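## Task

Read the lot number on the shelf edge under each foam block in the storeroom. Every foam block whose number occurs two or more times must end up on the desk, entirely supported with nothing overhanging any desk edge. Each foam block with a unique number stays on the shelf it started on. The desk must stay roughly where it was, and the robot must not tip over or finish leaning.

## Robot and tools

ROBOT. TidyBot++: a 0.54 x 0.50 x 0.38 m wheeled base on four powered casters carrying one seven-joint arm with a two-finger gripper. The shoulder sits 0.12 m ahead of the base centre, 0.68 m off the floor. Link lengths: upper arm 0.42 m, forearm 0.31 m, wrist to hand point 0.31 m. Two cameras: base_camera, fixed low on the front of the chassis, and wrist_camera, which looks wherever the hand points. At the start the arm is folded with the hand aimed down, poking up to 0.08 m past the base front.

FRAMES. Base frame: metres, origin on the floor beneath the base centre, x ahead, y to the left, z up. The odometry frame is the base frame as it stood when the scene began; base_odometry gives x, y and heading there (heading in rad, -3.142 to 3.142, left positive) from wheel turns only, so wheel slip reads as motion and drift builds up. base_tilt is in degrees; forward and right lean read positive. hand_pose is in the base frame: the midpoint of the closed finger pads, with the hand's z axis running out along the fingers and the fingers closing along its y axis.

move. One action per call. Keys:
- base: object of relative offsets from where the base last reported itself, along its own axes at the start of the command. translate_m (forward +, -2 to 2 m), strafe_m (left +, -2 to 2 m), rotate_rad (counter-clockwise seen from above +, -6.3 to 6.3 rad). Combined, translate and strafe form one straight path.
- joints: absolute targets, radians, keyed joint_1_rad to joint_7_rad, plus gripper_pos (0 open, gap about 85 mm; 1 shut). joint_2_rad within ±2.249, joint_4_rad within ±2.579, joint_6_rad within ±2.099; joints 1, 3, 5, 7 turn without limit but take the short way, so step under half a turn. Signs: joint_1 positive turns the arm clockwise from above (against heading); joint_2 0 is upper arm vertical, positive tilts it forward; joint_4 0 is a straight elbow, negative folds the forearm forward (with joint_3 at 3.14); joint_6 negative tips the hand forward; joint_7 at 1.57 with the hand down opens the fingers left/right.
- target: one flat list of 7 numbers [x, y, z, qw, qx, qy, qz], an absolute hand pose in the base frame, metres plus a unit quaternion. Alongside it, joints may carry only gripper_pos. The solver picks the joint angles itself and may swing the elbow; out-of-reach poses wander up to 10 s then time out. To nudge, add (wanted minus hand_pose) to the last target's x, y, z; to hold still, resend hand_target.
- speeds: per-key caps for this action only: translate_m/strafe_m 0.05 to 0.5 m/s (put a combined speed under one key), rotate_rad 0.1 to 1.57 rad/s, gripper_pos 0.234 to 0.993 per s.
- min_time_s: 0.1 to 8 s, lower bound on each arm motion's duration.
- cameras: list of base_camera, wrist_camera or all; [] for none.
- blocking: true (default) returns when everything is at rest; false returns in about half a second while motion continues. A later move overrides only the parts it names.
A call without an action just reports state and images.

wait: seconds (0 to 10) and optional cameras; commands nothing, returns early once all motion has settled. stop: brakes all your running motions; braked parts read "stopped" and can keep pressing on contacts. zoom_image: camera plus region [x0, y0, x1, y1] in pixels of that camera's newest image, each side at most 504; use it to read the small lot labels. read_manual: section "licences" only, no motion. finished_scene: scene number; call nothing after it in that reply.

RESULTS. base_status, joint_status, hand_status read moving, done, off_target (resting short, perhaps still pushing), contact_stop or time_out (uncommanded stops, target dropped), not_followed or "joint command not followed" with a cause (withheld, e.g. self-collision), torque_fault, limit_stop_at_motor_heat. Base "done" only means the wheels turned the commanded amount, not that the base arrived. motor_effort gives percent of maximum per motor, peak in brackets, with offsets and noise. hand_target is where the hand would be with joints exactly on target; under load the hand sags below it. on_its_own lists unrequested behaviour. Also watch "earlier move", Motor temperatures (one per arm joint), MOTOR HOT, OVER-TEMPERATURE FAULT and ARM HIT. A refused move or wait, or an unplanned stop, cancels the remaining move, wait and finished_scene calls in the same reply.

GRIPPING. Gap is roughly 85 x (1 - gripper_pos) mm. If an object halts the fingers, status reads off_target and they squeeze hard (softer at low gripper speed); aiming just past first contact grips gently. Fingertips reach about 19 mm beyond the hand point when closed. When a held object lands on a surface, hand_pose stops dropping though commands go lower. Never command a loaded joint to its read angle; it sinks.

AVOID. The arm does not dodge obstacles and keeps pushing into shelves or the desk; don't drive or turn while the arm is snagged above about 0.6 m, don't swing a stretched arm sideways, and don't reach far out from the folded pose over nearby furniture: the robot can tip. Pull the arm back or reverse to recover from a lean. Hits can trip a torque fault (10 s arm halt). A straight-down hand reaches at most about 0.94 m high, lower farther out. Long stretched holds heat motors. Don't drop held objects, slam, shove the desk, or squeeze an object still resting hard on a shelf. Loose objects can occasionally be nudged by outside pushes, so recheck images before finishing.

Each tool is called after "Request:" in YAML: its name, and indented under it one key for each argument.

## Session

Request:
move:

Scene clock: 0.00 s.
Motor temperatures (°C): [38 35 31 37 40 37 42]
base_odometry: x=+0.000 y=+0.000 heading=+0.000
base_tilt: forward=-0.4 right=+0.6
base_status: not commanded
joint_positions: joint_1_rad=-0.038 joint_2_rad=-0.374 joint_3_rad=+3.113 joint_4_rad=-2.523 joint_5_rad=-0.004 joint_6_rad=-0.911 joint_7_rad=+1.592 gripper_pos=+0.000
joint_status: not commanded
motor_effort: joint_1_rad=-1 joint_2_rad=-1 joint_3_rad=+0 joint_4_rad=+13 joint_5_rad=+1 joint_6_rad=+1 joint_7_rad=+0
hand_pose: x=+0.2533 y=+0.0103 z=+0.5913 quat_wxyz=(+0.003, +0.998, +0.042, +0.041) (m; base frame)
hand_target: x=+0.2524 y=+0.0102 z=+0.5908 quat_wxyz=(+0.003, +0.998, +0.042, +0.040) (m; base frame)
hand_status: not commanded
pictures: base_camera, wrist_camera
Images, in order (width x height): base_camera 644x364, wrist_camera 644x476.

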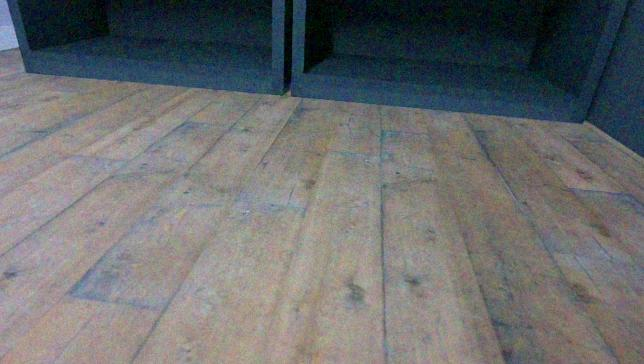

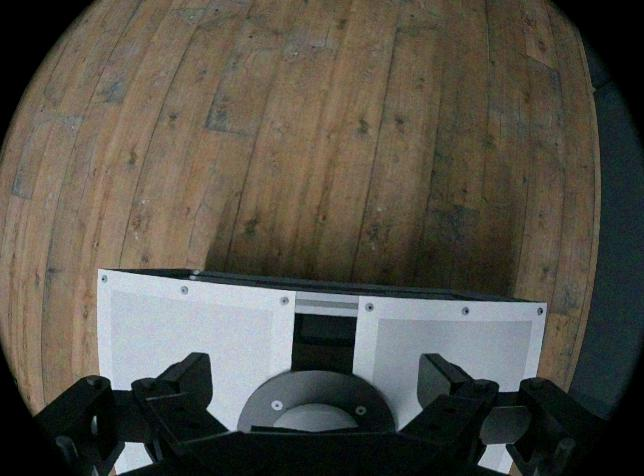

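Request:
move:
  joints: {"joint_6_rad":0.55}
  cameras: ["all"]

Request:
move:
  base: {"rotate_rad":1.05}
  cameras: ["wrist_camera"]

Request:
move:
  base: {"rotate_rad":1.05}
  cameras: ["wrist_camera"]

Request:
move:
  base: {"rotate_rad":1.05}
  cameras: ["wrist_camera"]

Request:
move:
  base: {"rotate_rad":1.05}
  cameras: ["wrist_camera"]

Request:
move:
  base: {"rotate_rad":1.05}
  cameras: ["wrist_camera"]

Scene clock: 2.40 s.
move: done
base_odometry: x=+0.000 y=+0.000 heading=+0.000
base_tilt: forward=-0.3 right=+0.6
base_status: not commanded
joint_positions: joint_1_rad=-0.038 joint_2_rad=-0.374 joint_3_rad=+3.113 joint_4_rad=-2.523 joint_5_rad=-0.004 joint_6_rad=+0.485 joint_7_rad=+1.592 gripper_pos=+0.000
joint_status: all done
motor_effort: joint_1_rad=+0(1) joint_2_rad=-5(6) joint_3_rad=+1(1) joint_4_rad=+17(18) joint_5_rad=+0(1) joint_6_rad=+9(10) joint_7_rad=+0(1)
hand_pose: x=+0.5372 y=+0.0300 z=+0.8726 quat_wxyz=(-0.012, +0.738, +0.033, +0.673)
hand_target: x=+0.5381 y=+0.0302 z=+0.8916 quat_wxyz=(-0.012, +0.717, +0.032, +0.696)
hand_status: not commanded
pictures: base_camera, wrist_camera
Images, in order (width x height): base_camera 644x364, wrist_camera 644x476.

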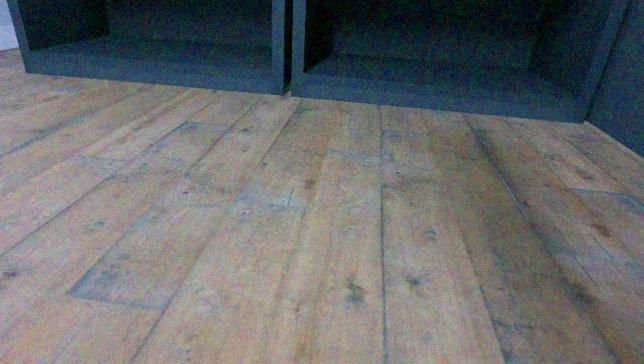

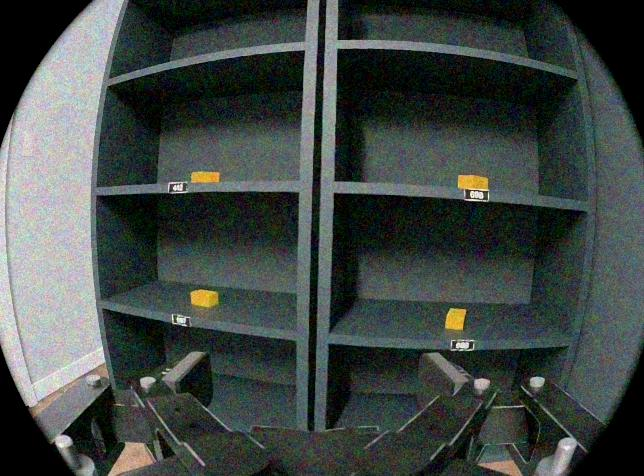

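Scene clock: 4.33 s.
move: done
base_odometry: x=+0.000 y=+0.000 heading=+1.049
base_tilt: forward=-0.3 right=+0.6
base_status: done
joint_positions: joint_1_rad=-0.038 joint_2_rad=-0.374 joint_3_rad=+3.113 joint_4_rad=-2.523 joint_5_rad=-0.004 joint_6_rad=+0.485 joint_7_rad=+1.592 gripper_pos=+0.000
joint_status: not commanded
motor_effort: joint_1_rad=-1(1) joint_2_rad=-5(6) joint_3_rad=+1(2) joint_4_rad=+17(18) joint_5_rad=+1(1) joint_6_rad=+9(10) joint_7_rad=+0(1)
hand_pose: x=+0.5372 y=+0.0300 z=+0.8726 quat_wxyz=(-0.012, +0.738, +0.033, +0.673)
hand_target: x=+0.5381 y=+0.0302 z=+0.8916 quat_wxyz=(-0.012, +0.717, +0.032, +0.696)
hand_status: not commanded
Images, in order (width x height): wrist_camera 644x476.

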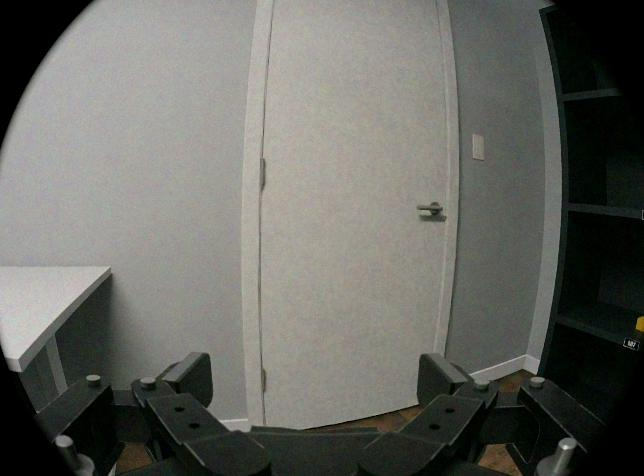

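Scene clock: 6.27 s.
move: done
base_odometry: x=+0.000 y=+0.000 heading=+2.099
base_tilt: forward=-0.3 right=+0.6
base_status: done
joint_positions: joint_1_rad=-0.038 joint_2_rad=-0.374 joint_3_rad=+3.113 joint_4_rad=-2.523 joint_5_rad=-0.004 joint_6_rad=+0.485 joint_7_rad=+1.592 gripper_pos=+0.000
joint_status: not commanded
motor_effort: joint_1_rad=+0(2) joint_2_rad=-5(6) joint_3_rad=+1(2) joint_4_rad=+17(18) joint_5_rad=+1(1) joint_6_rad=+9(10) joint_7_rad=+0(1)
hand_pose: x=+0.5372 y=+0.0301 z=+0.8726 quat_wxyz=(-0.012, +0.738, +0.033, +0.673)
hand_target: x=+0.5381 y=+0.0302 z=+0.8916 quat_wxyz=(-0.012, +0.717, +0.032, +0.696)
hand_status: not commanded
Images, in order (width x height): wrist_camera 644x476.

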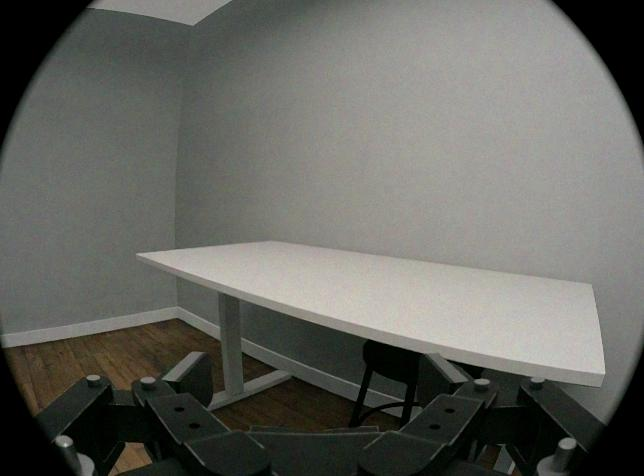

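Scene clock: 8.20 s.
move: done
base_odometry: x=+0.000 y=+0.000 heading=-3.135
base_tilt: forward=-0.3 right=+0.6
base_status: done
joint_positions: joint_1_rad=-0.038 joint_2_rad=-0.374 joint_3_rad=+3.113 joint_4_rad=-2.523 joint_5_rad=-0.004 joint_6_rad=+0.485 joint_7_rad=+1.592 gripper_pos=+0.000
joint_status: not commanded
motor_effort: joint_1_rad=+0(1) joint_2_rad=-5(6) joint_3_rad=+1(2) joint_4_rad=+17(18) joint_5_rad=+0(1) joint_6_rad=+9(10) joint_7_rad=+0(1)
hand_pose: x=+0.5372 y=+0.0301 z=+0.8727 quat_wxyz=(-0.012, +0.738, +0.033, +0.673)
hand_target: x=+0.5381 y=+0.0302 z=+0.8916 quat_wxyz=(-0.012, +0.717, +0.032, +0.696)
hand_status: not commanded
Images, in order (width x height): wrist_camera 644x476.

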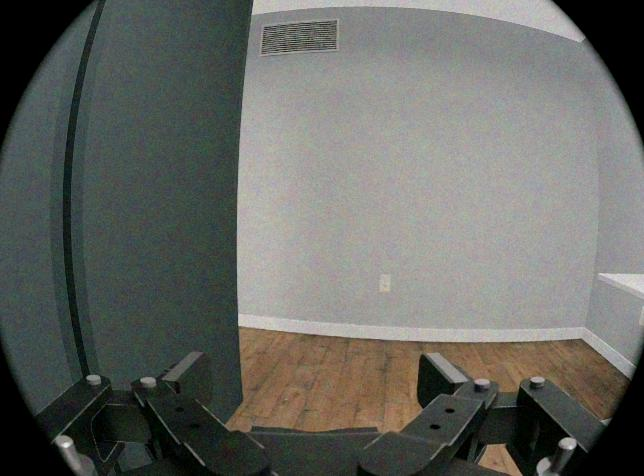

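Scene clock: 10.13 s.
move: done
base_odometry: x=+0.000 y=+0.000 heading=-2.086
base_tilt: forward=-0.3 right=+0.6
base_status: done
joint_positions: joint_1_rad=-0.038 joint_2_rad=-0.374 joint_3_rad=+3.112 joint_4_rad=-2.523 joint_5_rad=-0.004 joint_6_rad=+0.485 joint_7_rad=+1.592 gripper_pos=+0.000
joint_status: not commanded
motor_effort: joint_1_rad=-1(2) joint_2_rad=-5(6) joint_3_rad=+1(2) joint_4_rad=+17(18) joint_5_rad=+1(1) joint_6_rad=+9(10) joint_7_rad=+0(1)
hand_pose: x=+0.5372 y=+0.0301 z=+0.8727 quat_wxyz=(-0.012, +0.738, +0.033, +0.673)
hand_target: x=+0.5381 y=+0.0302 z=+0.8916 quat_wxyz=(-0.012, +0.717, +0.032, +0.696)
hand_status: not commanded
Images, in order (width x height): wrist_camera 644x476.

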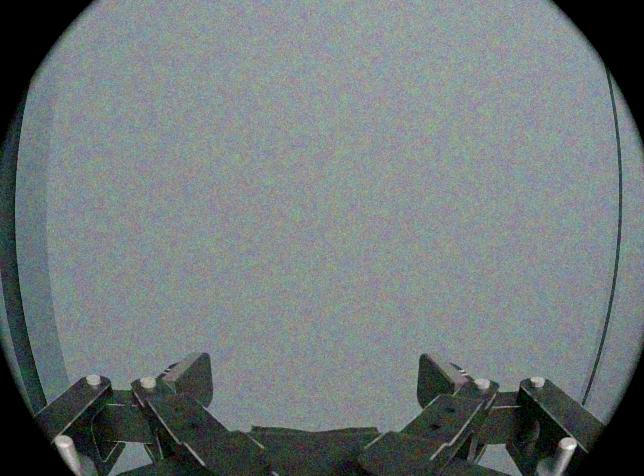

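Scene clock: 12.07 s.
move: done
base_odometry: x=+0.000 y=+0.000 heading=-1.037
base_tilt: forward=-0.3 right=+0.6
base_status: done
joint_positions: joint_1_rad=-0.038 joint_2_rad=-0.374 joint_3_rad=+3.112 joint_4_rad=-2.523 joint_5_rad=-0.004 joint_6_rad=+0.485 joint_7_rad=+1.592 gripper_pos=+0.000
joint_status: not commanded
motor_effort: joint_1_rad=-1(2) joint_2_rad=-4(6) joint_3_rad=+1(2) joint_4_rad=+17(18) joint_5_rad=+1(1) joint_6_rad=+9(10) joint_7_rad=+0(1)
hand_pose: x=+0.5372 y=+0.0301 z=+0.8727 quat_wxyz=(-0.012, +0.738, +0.033, +0.673)
hand_target: x=+0.5381 y=+0.0302 z=+0.8916 quat_wxyz=(-0.012, +0.717, +0.032, +0.696)
hand_status: not commanded
Images, in order (width x height): wrist_camera 644x476.

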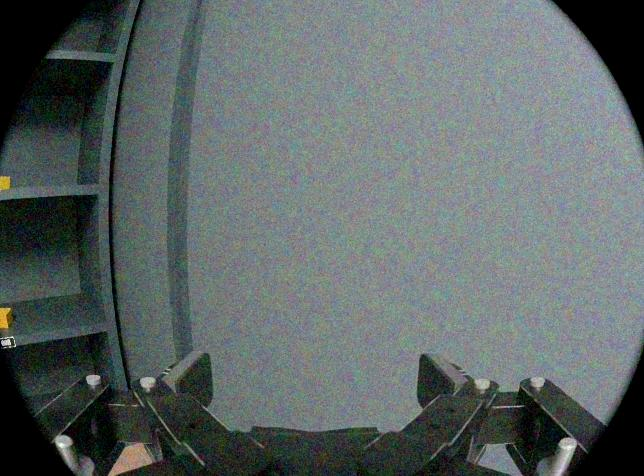

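Request:
move:
  base: {"rotate_rad":1.037}
  cameras: ["wrist_camera"]

Request:
zoom_image:
  camera: "wrist_camera"
  region: [90, 150, 340, 350]

Request:
zoom_image:
  camera: "wrist_camera"
  region: [340, 150, 590, 370]

Scene clock: 14.23 s.
move: done
base_odometry: x=+0.000 y=+0.000 heading=-0.001
base_tilt: forward=-0.3 right=+0.6
base_status: done
joint_positions: joint_1_rad=-0.038 joint_2_rad=-0.374 joint_3_rad=+3.112 joint_4_rad=-2.523 joint_5_rad=-0.004 joint_6_rad=+0.485 joint_7_rad=+1.592 gripper_pos=+0.000
joint_status: not commanded
motor_effort: joint_1_rad=-1(2) joint_2_rad=-5(6) joint_3_rad=+1(2) joint_4_rad=+17(18) joint_5_rad=+1(1) joint_6_rad=+9(10) joint_7_rad=+0(1)
hand_pose: x=+0.5372 y=+0.0302 z=+0.8727 quat_wxyz=(-0.012, +0.738, +0.033, +0.673)
hand_target: x=+0.5381 y=+0.0302 z=+0.8916 quat_wxyz=(-0.012, +0.717, +0.032, +0.696)
hand_status: not commanded
Images, in order (width x height): wrist_camera 644x476.

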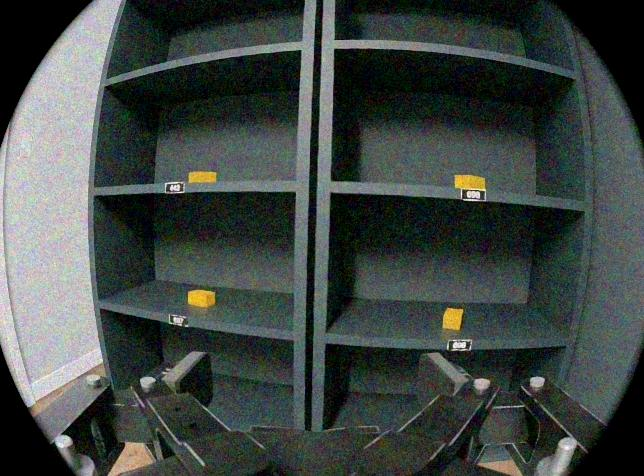

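Scaled by 2.016.

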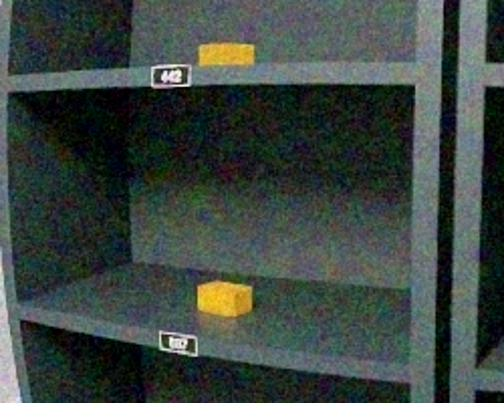

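Scaled by 2.016.

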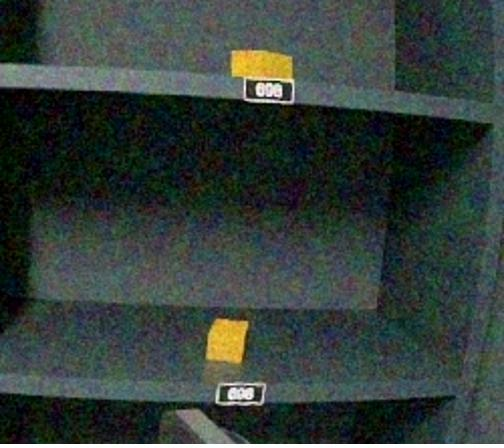

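Request:
move:
  base: {"translate_m":0.4}
  joints: {"joint_6_rad":0.61}
  cameras: ["all"]

Request:
zoom_image:
  camera: "wrist_camera"
  region: [40, 130, 300, 390]

Request:
zoom_image:
  camera: "wrist_camera"
  region: [340, 150, 600, 410]

Scene clock: 16.60 s.
move: done
base_odometry: x=+0.400 y=+0.000 heading=+0.000
base_tilt: forward=-0.3 right=+0.6
base_status: done
joint_positions: joint_1_rad=-0.038 joint_2_rad=-0.373 joint_3_rad=+3.112 joint_4_rad=-2.523 joint_5_rad=-0.004 joint_6_rad=+0.554 joint_7_rad=+1.592 gripper_pos=+0.000
joint_status: all done
motor_effort: joint_1_rad=+0(1) joint_2_rad=-5(8) joint_3_rad=+0(1) joint_4_rad=+17(19) joint_5_rad=+1(1) joint_6_rad=+9(11) joint_7_rad=+0(1)
hand_pose: x=+0.5386 y=+0.0304 z=+0.8939 quat_wxyz=(-0.012, +0.715, +0.032, +0.698)
hand_target: x=+0.5381 y=+0.0303 z=+0.9103 quat_wxyz=(-0.013, +0.696, +0.032, +0.717)
hand_status: not commanded
pictures: base_camera, wrist_camera
Images, in order (width x height): base_camera 644x364, wrist_camera 644x476.

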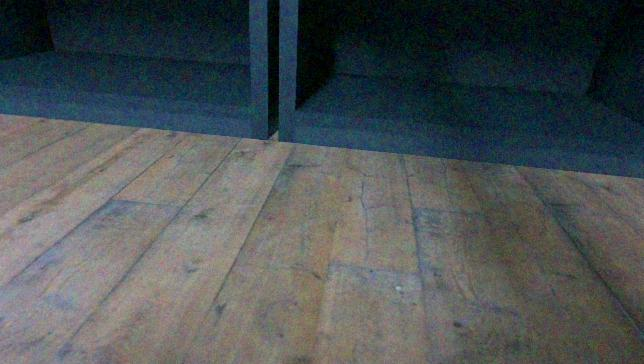

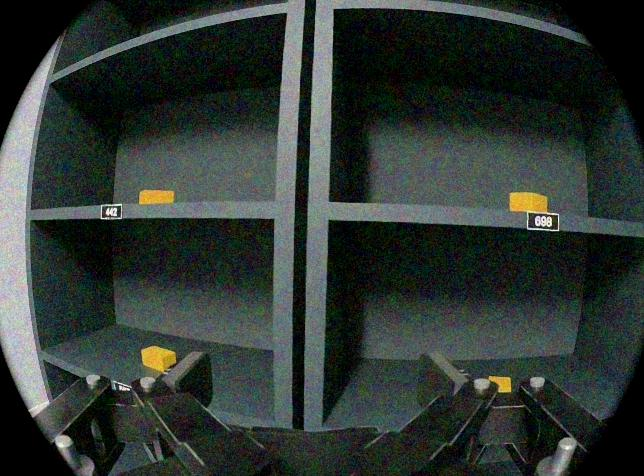

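Scaled by 1.938.

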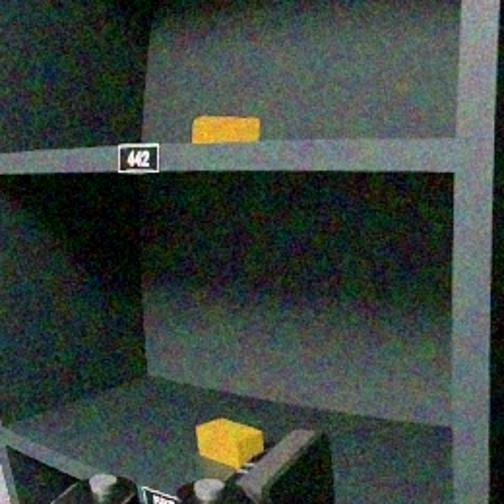

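Scaled by 1.938.

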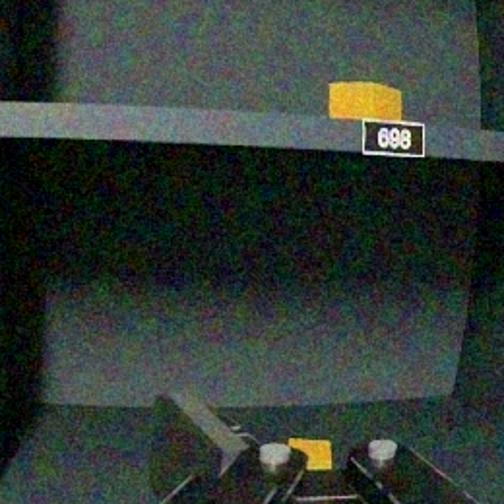

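Request:
move:
  joints: {"joint_6_rad":0.1}
  cameras: ["wrist_camera"]

Request:
zoom_image:
  camera: "wrist_camera"
  region: [40, 130, 300, 390]

Request:
zoom_image:
  camera: "wrist_camera"
  region: [340, 150, 600, 410]

Scene clock: 17.73 s.
move: done
base_odometry: x=+0.400 y=+0.000 heading=+0.000
base_tilt: forward=-0.4 right=+0.6
base_status: not commanded
joint_positions: joint_1_rad=-0.038 joint_2_rad=-0.373 joint_3_rad=+3.112 joint_4_rad=-2.523 joint_5_rad=-0.004 joint_6_rad=+0.141 joint_7_rad=+1.592 gripper_pos=+0.000
joint_status: all done
motor_effort: joint_1_rad=-1(1) joint_2_rad=-5(6) joint_3_rad=+1(1) joint_4_rad=+16(19) joint_5_rad=+1(1) joint_6_rad=+8(10) joint_7_rad=+0(1)
hand_pose: x=+0.5095 y=+0.0277 z=+0.7696 quat_wxyz=(-0.008, +0.843, +0.037, +0.537)
hand_target: x=+0.5031 y=+0.0271 z=+0.7572 quat_wxyz=(-0.008, +0.854, +0.038, +0.519)
hand_status: not commanded
Images, in order (width x height): wrist_camera 644x476.

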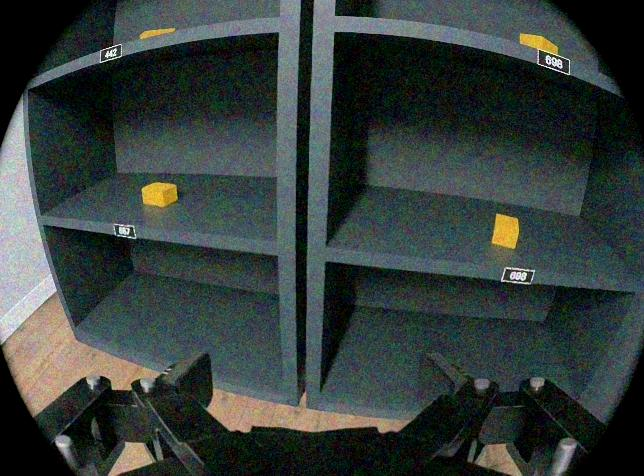

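Scaled by 1.938.

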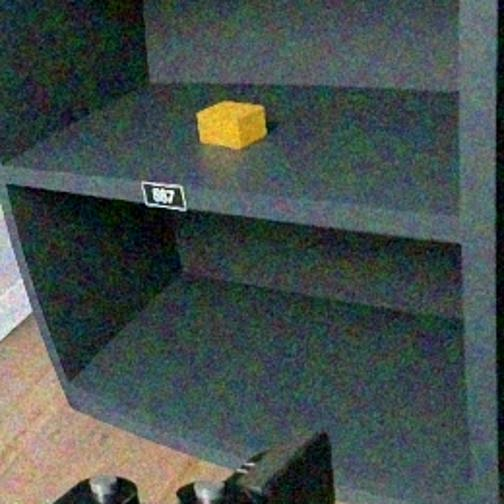

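Scaled by 1.938.

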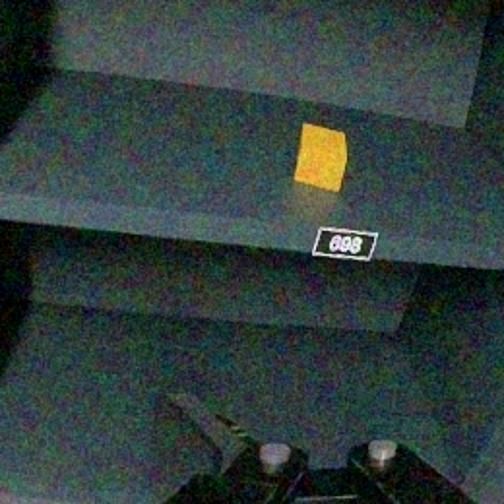

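Request:
move:
  base: {"translate_m":-1.9}
  joints: {"joint_6_rad":0.45}

Request:
move:
  base: {"rotate_rad":-2.3}
  cameras: ["all"]

Scene clock: 24.43 s.
move: done
base_odometry: x=-1.500 y=+0.000 heading=+0.000
base_tilt: forward=-0.4 right=+0.6
base_status: done
joint_positions: joint_1_rad=-0.038 joint_2_rad=-0.373 joint_3_rad=+3.112 joint_4_rad=-2.521 joint_5_rad=-0.004 joint_6_rad=+0.419 joint_7_rad=+1.592 gripper_pos=+0.000
joint_status: all done
motor_effort: joint_1_rad=-1(1) joint_2_rad=-5(7) joint_3_rad=+1(2) joint_4_rad=+17(19) joint_5_rad=+1(1) joint_6_rad=+9(10) joint_7_rad=+0(1)
hand_pose: x=+0.5352 y=+0.0299 z=+0.8532 quat_wxyz=(-0.011, +0.760, +0.034, +0.649)
hand_target: x=+0.5356 y=+0.0298 z=+0.8606 quat_wxyz=(-0.011, +0.751, +0.034, +0.660)
hand_status: not commanded
pictures: none

Scene clock: 27.57 s.
move: done
base_odometry: x=-1.500 y=+0.000 heading=-2.299
base_tilt: forward=-0.3 right=+0.6
base_status: done
joint_positions: joint_1_rad=-0.036 joint_2_rad=-0.384 joint_3_rad=+3.120 joint_4_rad=-2.542 joint_5_rad=+0.021 joint_6_rad=+0.418 joint_7_rad=+1.592 gripper_pos=+0.000
joint_status: not commanded
motor_effort: joint_1_rad=-1(36) joint_2_rad=-3(24) joint_3_rad=+0(41) joint_4_rad=+21(46) joint_5_rad=+1(22) joint_6_rad=+11(16) joint_7_rad=-1(2)
hand_pose: x=+0.5287 y=+0.0279 z=+0.8453 quat_wxyz=(-0.005, +0.763, +0.042, +0.645)
hand_target: x=+0.5356 y=+0.0298 z=+0.8606 quat_wxyz=(-0.011, +0.751, +0.034, +0.660)
hand_status: not commanded
pictures: base_camera, wrist_camera
Images, in order (width x height): base_camera 644x364, wrist_camera 644x476.

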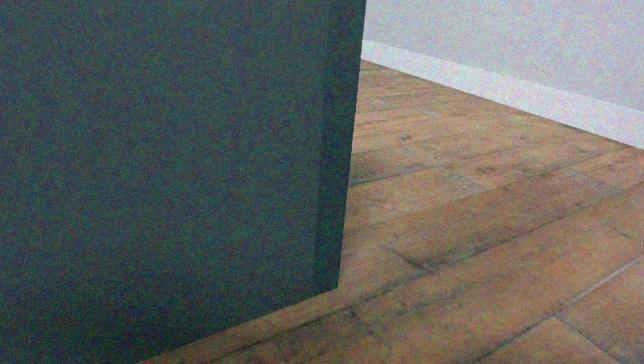

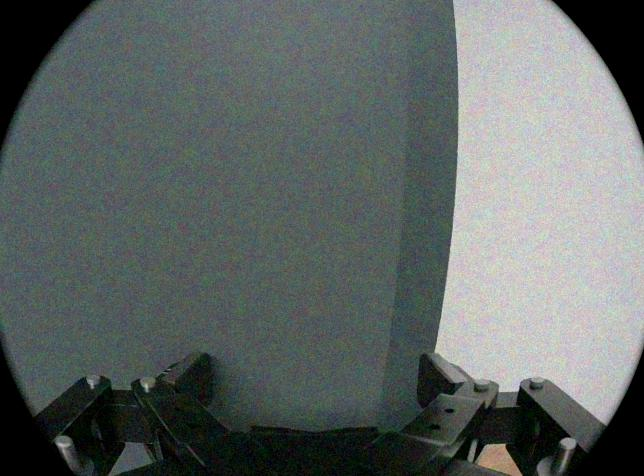

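Request:
move:
  base: {"translate_m":-0.3}

Request:
move:
  base: {"rotate_rad":-0.84}
  joints: {"joint_6_rad":-0.91}

Request:
move:
  base: {"translate_m":1.1}

Request:
move:
  base: {"rotate_rad":1.57}
  joints: {"joint_6_rad":0.55}
  cameras: ["all"]

Scene clock: 29.77 s.
move: done
base_odometry: x=-1.300 y=+0.224 heading=-2.300
base_tilt: forward=-0.4 right=+0.6
base_status: done
joint_positions: joint_1_rad=-0.036 joint_2_rad=-0.383 joint_3_rad=+3.120 joint_4_rad=-2.535 joint_5_rad=+0.021 joint_6_rad=+0.418 joint_7_rad=+1.592 gripper_pos=+0.000
joint_status: not commanded
motor_effort: joint_1_rad=+0(2) joint_2_rad=-5(7) joint_3_rad=+1(1) joint_4_rad=+16(20) joint_5_rad=+1(1) joint_6_rad=+10(10) joint_7_rad=+0(1)
hand_pose: x=+0.5305 y=+0.0281 z=+0.8489 quat_wxyz=(-0.005, +0.761, +0.042, +0.647)
hand_target: x=+0.5356 y=+0.0298 z=+0.8606 quat_wxyz=(-0.011, +0.751, +0.034, +0.660)
hand_status: not commanded
pictures: none

Scene clock: 31.73 s.
move: done
base_odometry: x=-1.300 y=+0.224 heading=-3.139
base_tilt: forward=-0.4 right=+0.6
base_status: done
joint_positions: joint_1_rad=-0.036 joint_2_rad=-0.383 joint_3_rad=+3.120 joint_4_rad=-2.533 joint_5_rad=+0.021 joint_6_rad=-0.859 joint_7_rad=+1.592 gripper_pos=+0.000
joint_status: all done
motor_effort: joint_1_rad=+0(1) joint_2_rad=-1(5) joint_3_rad=+1(2) joint_4_rad=+13(17) joint_5_rad=+1(1) joint_6_rad=+2(10) joint_7_rad=+0(1)
hand_pose: x=+0.2655 y=+0.0039 z=+0.5912 quat_wxyz=(+0.011, +0.997, +0.045, +0.066)
hand_target: x=+0.2527 y=+0.0102 z=+0.5908 quat_wxyz=(+0.003, +0.998, +0.042, +0.040)
hand_status: not commanded
pictures: none

Scene clock: 35.30 s.
move: done
base_odometry: x=-2.400 y=+0.221 heading=-3.140
base_tilt: forward=-0.3 right=+0.6
base_status: done
joint_positions: joint_1_rad=-0.036 joint_2_rad=-0.381 joint_3_rad=+3.120 joint_4_rad=-2.533 joint_5_rad=+0.021 joint_6_rad=-0.863 joint_7_rad=+1.592 gripper_pos=+0.000
joint_status: not commanded
motor_effort: joint_1_rad=+0(1) joint_2_rad=-1(3) joint_3_rad=+1(1) joint_4_rad=+13(14) joint_5_rad=+1(1) joint_6_rad=+1(3) joint_7_rad=+0(1)
hand_pose: x=+0.2642 y=+0.0038 z=+0.5908 quat_wxyz=(+0.011, +0.997, +0.045, +0.063)
hand_target: x=+0.2527 y=+0.0102 z=+0.5908 quat_wxyz=(+0.003, +0.998, +0.042, +0.040)
hand_status: not commanded
pictures: none

Scene clock: 37.60 s.
move: done
base_odometry: x=-2.400 y=+0.221 heading=-1.571
base_tilt: forward=-0.3 right=+0.6
base_status: done
joint_positions: joint_1_rad=-0.036 joint_2_rad=-0.381 joint_3_rad=+3.119 joint_4_rad=-2.533 joint_5_rad=+0.021 joint_6_rad=+0.486 joint_7_rad=+1.592 gripper_pos=+0.000
joint_status: all done
motor_effort: joint_1_rad=-1(1) joint_2_rad=-5(6) joint_3_rad=+1(2) joint_4_rad=+17(18) joint_5_rad=+0(1) joint_6_rad=+9(10) joint_7_rad=+0(1)
hand_pose: x=+0.5339 y=+0.0296 z=+0.8700 quat_wxyz=(-0.006, +0.739, +0.042, +0.672)
hand_target: x=+0.5381 y=+0.0302 z=+0.8916 quat_wxyz=(-0.012, +0.717, +0.032, +0.696)
hand_status: not commanded
pictures: base_camera, wrist_camera
Images, in order (width x height): base_camera 644x364, wrist_camera 644x476.

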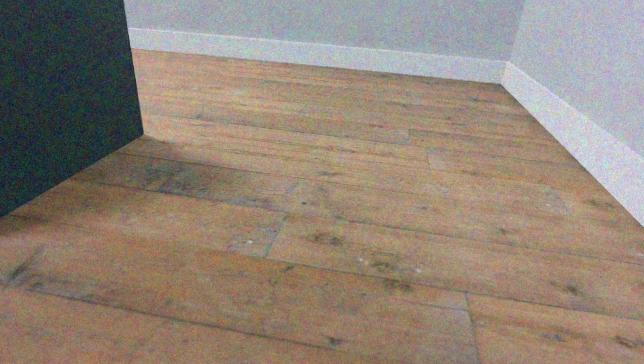

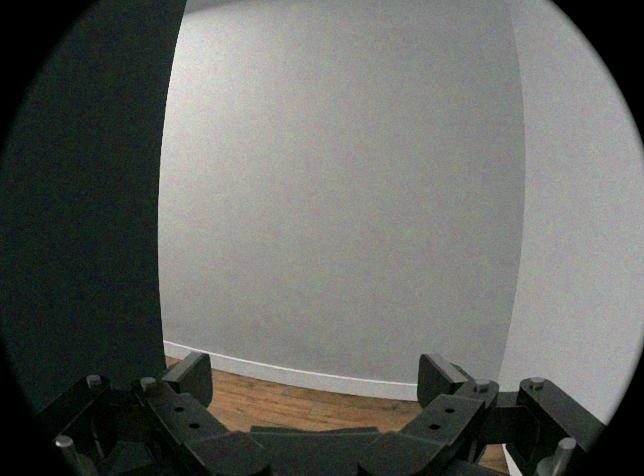

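Request:
move:
  base: {"translate_m":1.65}
  joints: {"joint_6_rad":-0.91}

Request:
move:
  base: {"rotate_rad":2.35}
  joints: {"joint_6_rad":0.5}
  cameras: ["all"]

Scene clock: 42.63 s.
move: done
base_odometry: x=-2.400 y=-1.429 heading=-1.570
base_tilt: forward=-0.3 right=+0.6
base_status: done
joint_positions: joint_1_rad=-0.036 joint_2_rad=-0.381 joint_3_rad=+3.119 joint_4_rad=-2.533 joint_5_rad=+0.021 joint_6_rad=-0.861 joint_7_rad=+1.592 gripper_pos=+0.000
joint_status: all done
motor_effort: joint_1_rad=+0(1) joint_2_rad=+0(5) joint_3_rad=+0(1) joint_4_rad=+14(18) joint_5_rad=+1(1) joint_6_rad=+1(10) joint_7_rad=+0(1)
hand_pose: x=+0.2651 y=+0.0040 z=+0.5911 quat_wxyz=(+0.011, +0.997, +0.045, +0.065)
hand_target: x=+0.2527 y=+0.0102 z=+0.5908 quat_wxyz=(+0.003, +0.998, +0.042, +0.040)
hand_status: not commanded
pictures: none

Scene clock: 45.43 s.
move: done
base_odometry: x=-2.400 y=-1.429 heading=+0.780
base_tilt: forward=-0.3 right=+0.6
base_status: done
joint_positions: joint_1_rad=-0.036 joint_2_rad=-0.381 joint_3_rad=+3.119 joint_4_rad=-2.531 joint_5_rad=+0.021 joint_6_rad=+0.436 joint_7_rad=+1.592 gripper_pos=+0.000
joint_status: all done
motor_effort: joint_1_rad=+0(1) joint_2_rad=-5(6) joint_3_rad=+0(2) joint_4_rad=+17(18) joint_5_rad=+1(1) joint_6_rad=+9(10) joint_7_rad=+0(1)
hand_pose: x=+0.5325 y=+0.0291 z=+0.8556 quat_wxyz=(-0.006, +0.755, +0.042, +0.655)
hand_target: x=+0.5372 y=+0.0300 z=+0.8761 quat_wxyz=(-0.012, +0.734, +0.033, +0.678)
hand_status: not commanded
pictures: base_camera, wrist_camera
Images, in order (width x height): base_camera 644x364, wrist_camera 644x476.

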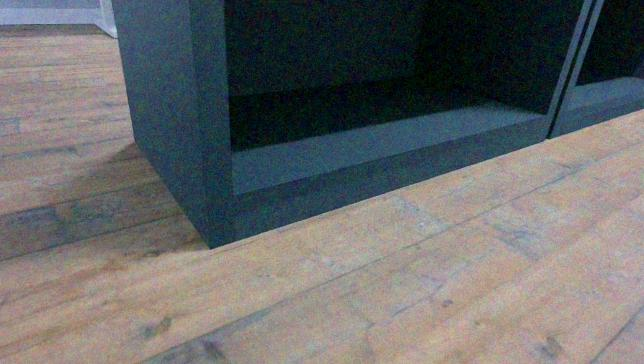

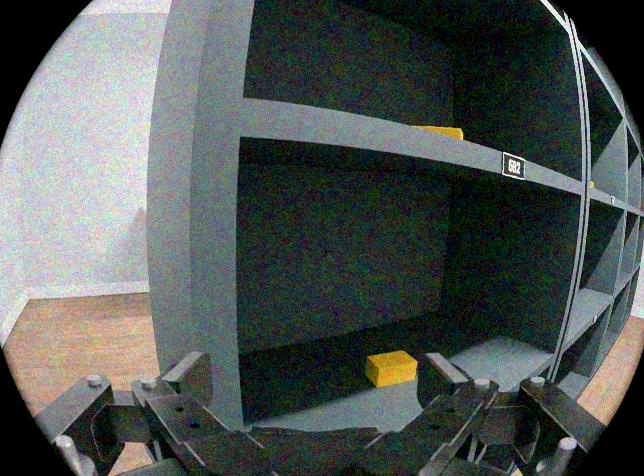

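Request:
move:
  joints: {"joint_6_rad":0.0}
  cameras: ["wrist_camera"]

Request:
zoom_image:
  camera: "wrist_camera"
  region: [380, 0, 640, 260]

Request:
move:
  base: {"translate_m":0.55,"strafe_m":-0.65}
  joints: {"joint_6_rad":0.3}
  cameras: ["wrist_camera"]

Request:
zoom_image:
  camera: "wrist_camera"
  region: [380, 80, 640, 340]

Scene clock: 46.70 s.
move: done
base_odometry: x=-2.400 y=-1.429 heading=+0.780
base_tilt: forward=-0.4 right=+0.6
base_status: not commanded
joint_positions: joint_1_rad=-0.036 joint_2_rad=-0.381 joint_3_rad=+3.119 joint_4_rad=-2.531 joint_5_rad=+0.021 joint_6_rad=+0.039 joint_7_rad=+1.592 gripper_pos=+0.000
joint_status: all done
motor_effort: joint_1_rad=-1(1) joint_2_rad=-4(5) joint_3_rad=+1(1) joint_4_rad=+17(18) joint_5_rad=+0(1) joint_6_rad=+8(10) joint_7_rad=-1(1)
hand_pose: x=+0.4916 y=+0.0233 z=+0.7400 quat_wxyz=(+0.000, +0.869, +0.045, +0.493)
hand_target: x=+0.4874 y=+0.0259 z=+0.7304 quat_wxyz=(-0.007, +0.879, +0.038, +0.475)
hand_status: not commanded
Images, in order (width x height): wrist_camera 644x476.

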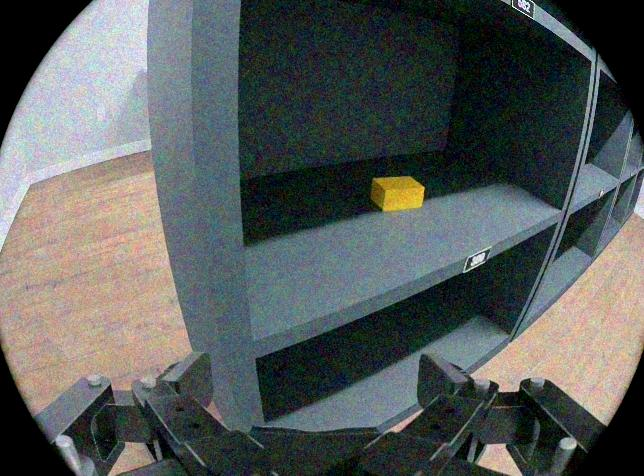

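Scaled by 1.938.

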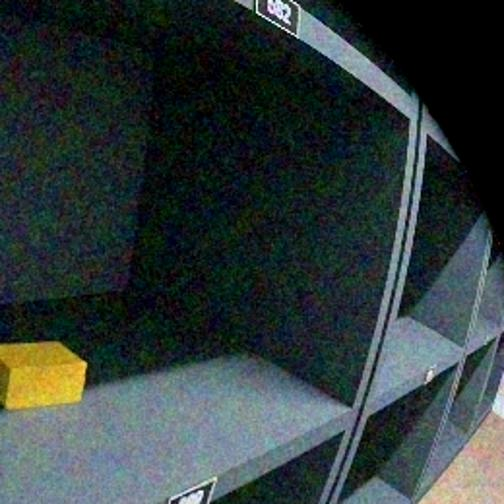

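Scene clock: 49.87 s.
move: done
base_odometry: x=-1.552 y=-1.505 heading=+0.780
base_tilt: forward=-0.3 right=+0.6
base_status: done
joint_positions: joint_1_rad=-0.036 joint_2_rad=-0.381 joint_3_rad=+3.119 joint_4_rad=-2.526 joint_5_rad=+0.021 joint_6_rad=+0.275 joint_7_rad=+1.592 gripper_pos=+0.000
joint_status: all done
motor_effort: joint_1_rad=-1(1) joint_2_rad=-5(6) joint_3_rad=+1(2) joint_4_rad=+17(19) joint_5_rad=+1(1) joint_6_rad=+8(11) joint_7_rad=+0(1)
hand_pose: x=+0.5228 y=+0.0272 z=+0.8094 quat_wxyz=(-0.004, +0.804, +0.043, +0.593)
hand_target: x=+0.5261 y=+0.0289 z=+0.8150 quat_wxyz=(-0.010, +0.798, +0.035, +0.601)
hand_status: not commanded
Images, in order (width x height): wrist_camera 644x476.

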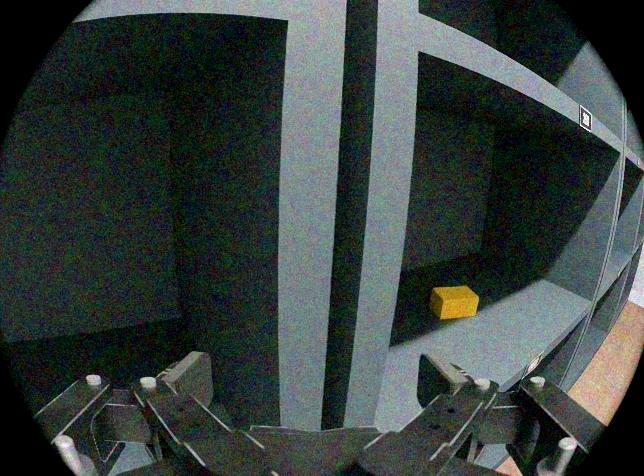

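Scaled by 1.938.

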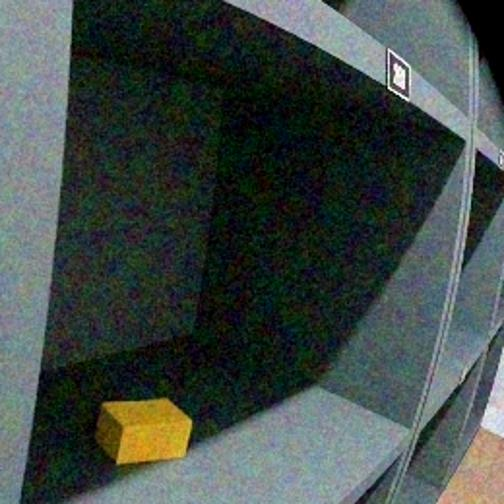

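Request:
move:
  base: {"translate_m":0.35,"strafe_m":-0.35}
  cameras: ["wrist_camera"]

Request:
zoom_image:
  camera: "wrist_camera"
  region: [340, 0, 640, 240]

Request:
zoom_image:
  camera: "wrist_camera"
  region: [360, 200, 640, 440]

Request:
move:
  base: {"translate_m":0.35,"strafe_m":-0.35}
  joints: {"joint_6_rad":0.15}
  cameras: ["wrist_camera"]

Request:
zoom_image:
  camera: "wrist_camera"
  region: [340, 0, 640, 240]

Request:
zoom_image:
  camera: "wrist_camera"
  region: [100, 200, 600, 440]

Scene clock: 52.50 s.
move: done
base_odometry: x=-1.057 y=-1.507 heading=+0.779
base_tilt: forward=-0.3 right=+0.6
base_status: done
joint_positions: joint_1_rad=-0.036 joint_2_rad=-0.380 joint_3_rad=+3.119 joint_4_rad=-2.526 joint_5_rad=+0.021 joint_6_rad=+0.275 joint_7_rad=+1.592 gripper_pos=+0.000
joint_status: not commanded
motor_effort: joint_1_rad=-1(1) joint_2_rad=-5(7) joint_3_rad=+1(2) joint_4_rad=+17(18) joint_5_rad=+0(1) joint_6_rad=+9(10) joint_7_rad=+0(1)
hand_pose: x=+0.5229 y=+0.0272 z=+0.8092 quat_wxyz=(-0.004, +0.804, +0.044, +0.593)
hand_target: x=+0.5261 y=+0.0289 z=+0.8150 quat_wxyz=(-0.010, +0.798, +0.035, +0.601)
hand_status: not commanded
Images, in order (width x height): wrist_camera 644x476.

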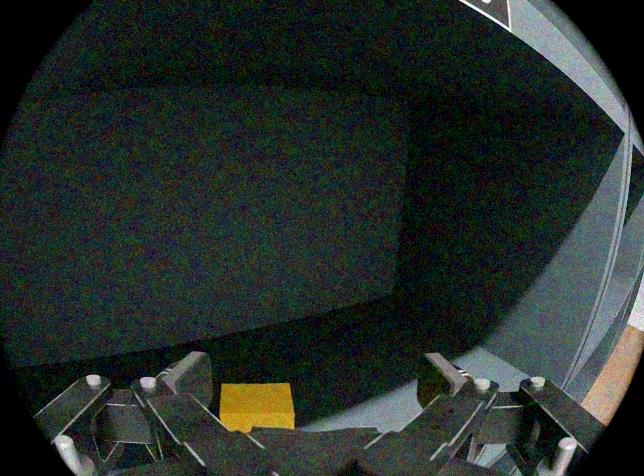

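Scaled by 1.680.

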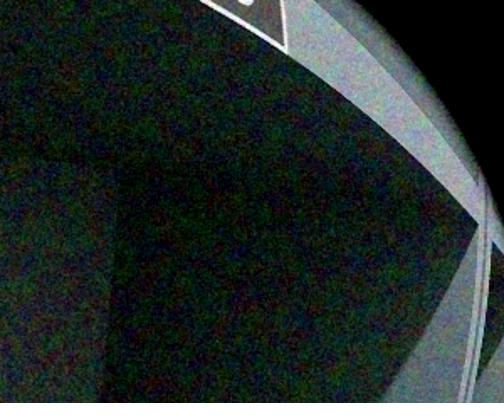

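Scaled by 1.800.

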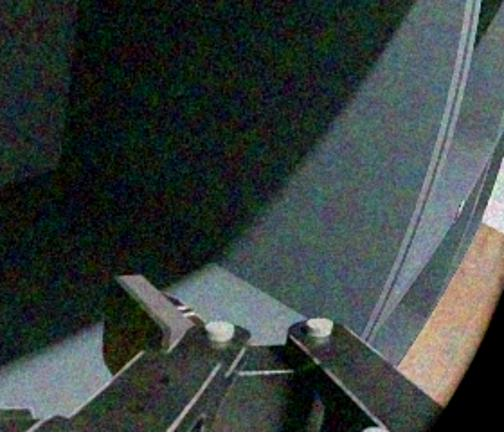

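Scene clock: 54.83 s.
move: done
base_odometry: x=-0.563 y=-1.511 heading=+0.780
base_tilt: forward=-0.4 right=+0.6
base_status: done
joint_positions: joint_1_rad=-0.095 joint_2_rad=-0.401 joint_3_rad=+3.049 joint_4_rad=-2.548 joint_5_rad=+0.021 joint_6_rad=+0.147 joint_7_rad=+1.592 gripper_pos=+0.000
joint_status: all done
motor_effort: joint_1_rad=+10(13) joint_2_rad=+2(6) joint_3_rad=+13(16) joint_4_rad=+26(28) joint_5_rad=-1(1) joint_6_rad=+14(16) joint_7_rad=+1(1)
hand_pose: x=+0.4933 y=+0.0739 z=+0.7668 quat_wxyz=(-0.024, +0.836, +0.104, +0.539)
hand_target: x=+0.5100 y=+0.0276 z=+0.7712 quat_wxyz=(-0.008, +0.841, +0.037, +0.540)
hand_status: not commanded
Images, in order (width x height): wrist_camera 644x476.

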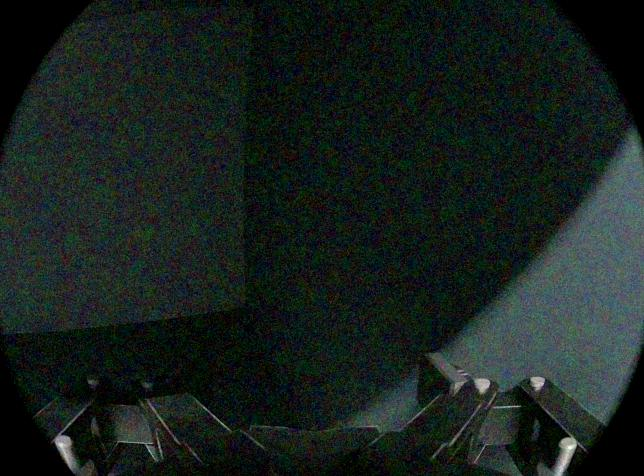

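Scaled by 1.680.

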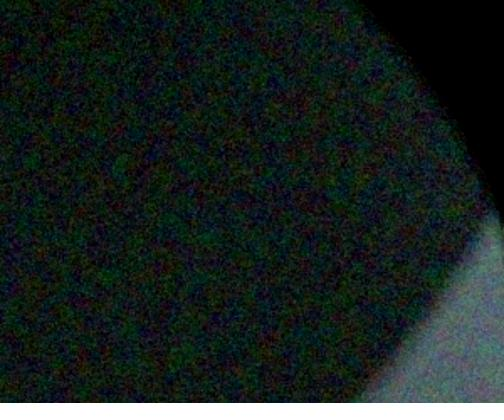

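Scaled by 1.008.

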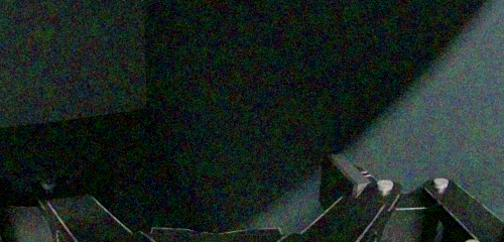

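Request:
move:
  base: {"translate_m":-0.28}
  speeds: {"translate_m":0.2}
  cameras: ["all"]

Scene clock: 57.63 s.
move: done
base_odometry: x=-0.762 y=-1.708 heading=+0.780
base_tilt: forward=-0.4 right=+0.6
base_status: done
joint_positions: joint_1_rad=-0.045 joint_2_rad=-0.374 joint_3_rad=+3.109 joint_4_rad=-2.525 joint_5_rad=+0.021 joint_6_rad=+0.147 joint_7_rad=+1.592 gripper_pos=+0.000
joint_status: not commanded
motor_effort: joint_1_rad=+0(9) joint_2_rad=-5(7) joint_3_rad=+1(12) joint_4_rad=+17(24) joint_5_rad=+1(1) joint_6_rad=+8(12) joint_7_rad=+0(1)
hand_pose: x=+0.5089 y=+0.0330 z=+0.7703 quat_wxyz=(-0.006, +0.841, +0.053, +0.538)
hand_target: x=+0.5100 y=+0.0276 z=+0.7712 quat_wxyz=(-0.008, +0.841, +0.037, +0.540)
hand_status: not commanded
pictures: base_camera, wrist_camera
Images, in order (width x height): base_camera 644x364, wrist_camera 644x476.

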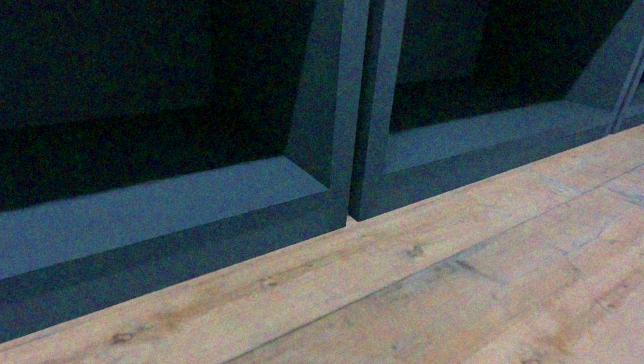

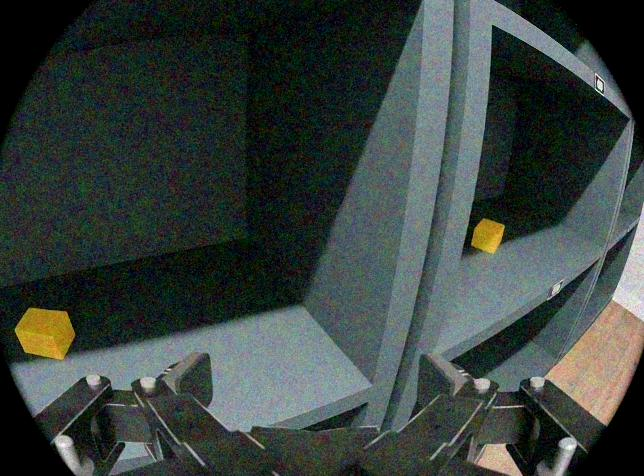

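Request:
zoom_image:
  camera: "wrist_camera"
  region: [540, 40, 640, 115]

Request:
zoom_image:
  camera: "wrist_camera"
  region: [510, 250, 610, 325]

Request:
move:
  base: {"rotate_rad":0.65}
  joints: {"joint_2_rad":-1.1,"joint_4_rad":-2.5,"joint_6_rad":-0.35}
  cameras: ["wrist_camera"]

Scaled by 5.040.

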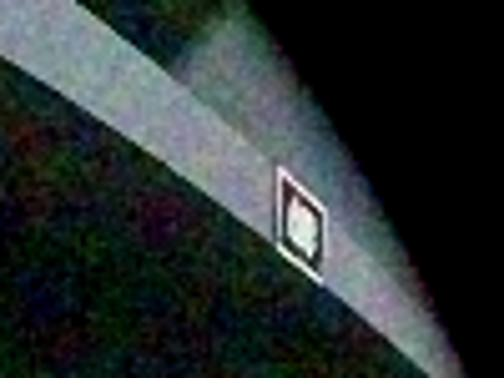

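Scaled by 5.040.

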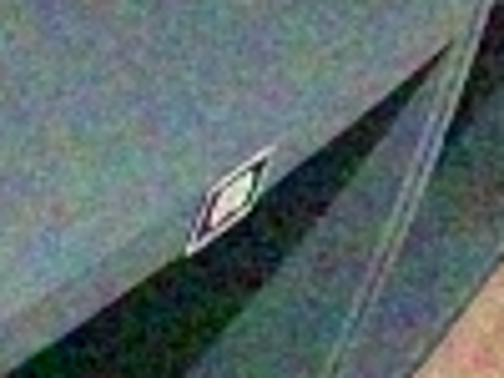

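Scene clock: 60.00 s.
move: done
base_odometry: x=-0.762 y=-1.708 heading=+1.429
base_tilt: forward=-0.4 right=+0.6
base_status: done
joint_positions: joint_1_rad=-0.045 joint_2_rad=-1.077 joint_3_rad=+3.109 joint_4_rad=-2.525 joint_5_rad=+0.021 joint_6_rad=-0.290 joint_7_rad=+1.592 gripper_pos=+0.000
joint_status: all done
motor_effort: joint_1_rad=-1(1) joint_2_rad=+9(10) joint_3_rad=+1(2) joint_4_rad=+20(20) joint_5_rad=+1(1) joint_6_rad=+10(10) joint_7_rad=+0(1)
hand_pose: x=+0.3666 y=+0.0199 z=+0.8677 quat_wxyz=(+0.007, +0.762, +0.046, +0.646)
hand_target: x=+0.3593 y=+0.0190 z=+0.8702 quat_wxyz=(-0.002, +0.767, +0.035, +0.641)
hand_status: not commanded
Images, in order (width x height): wrist_camera 644x476.

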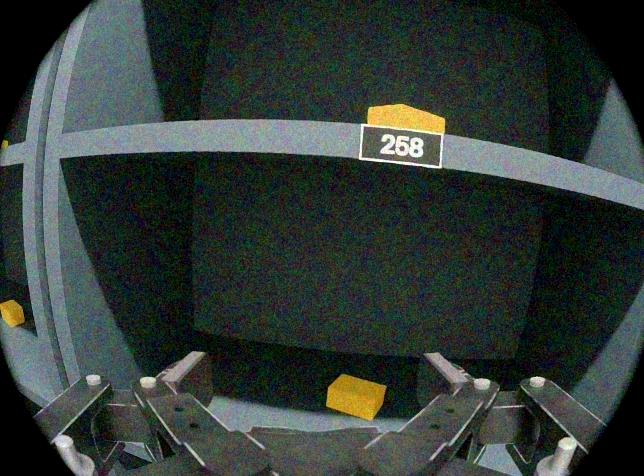

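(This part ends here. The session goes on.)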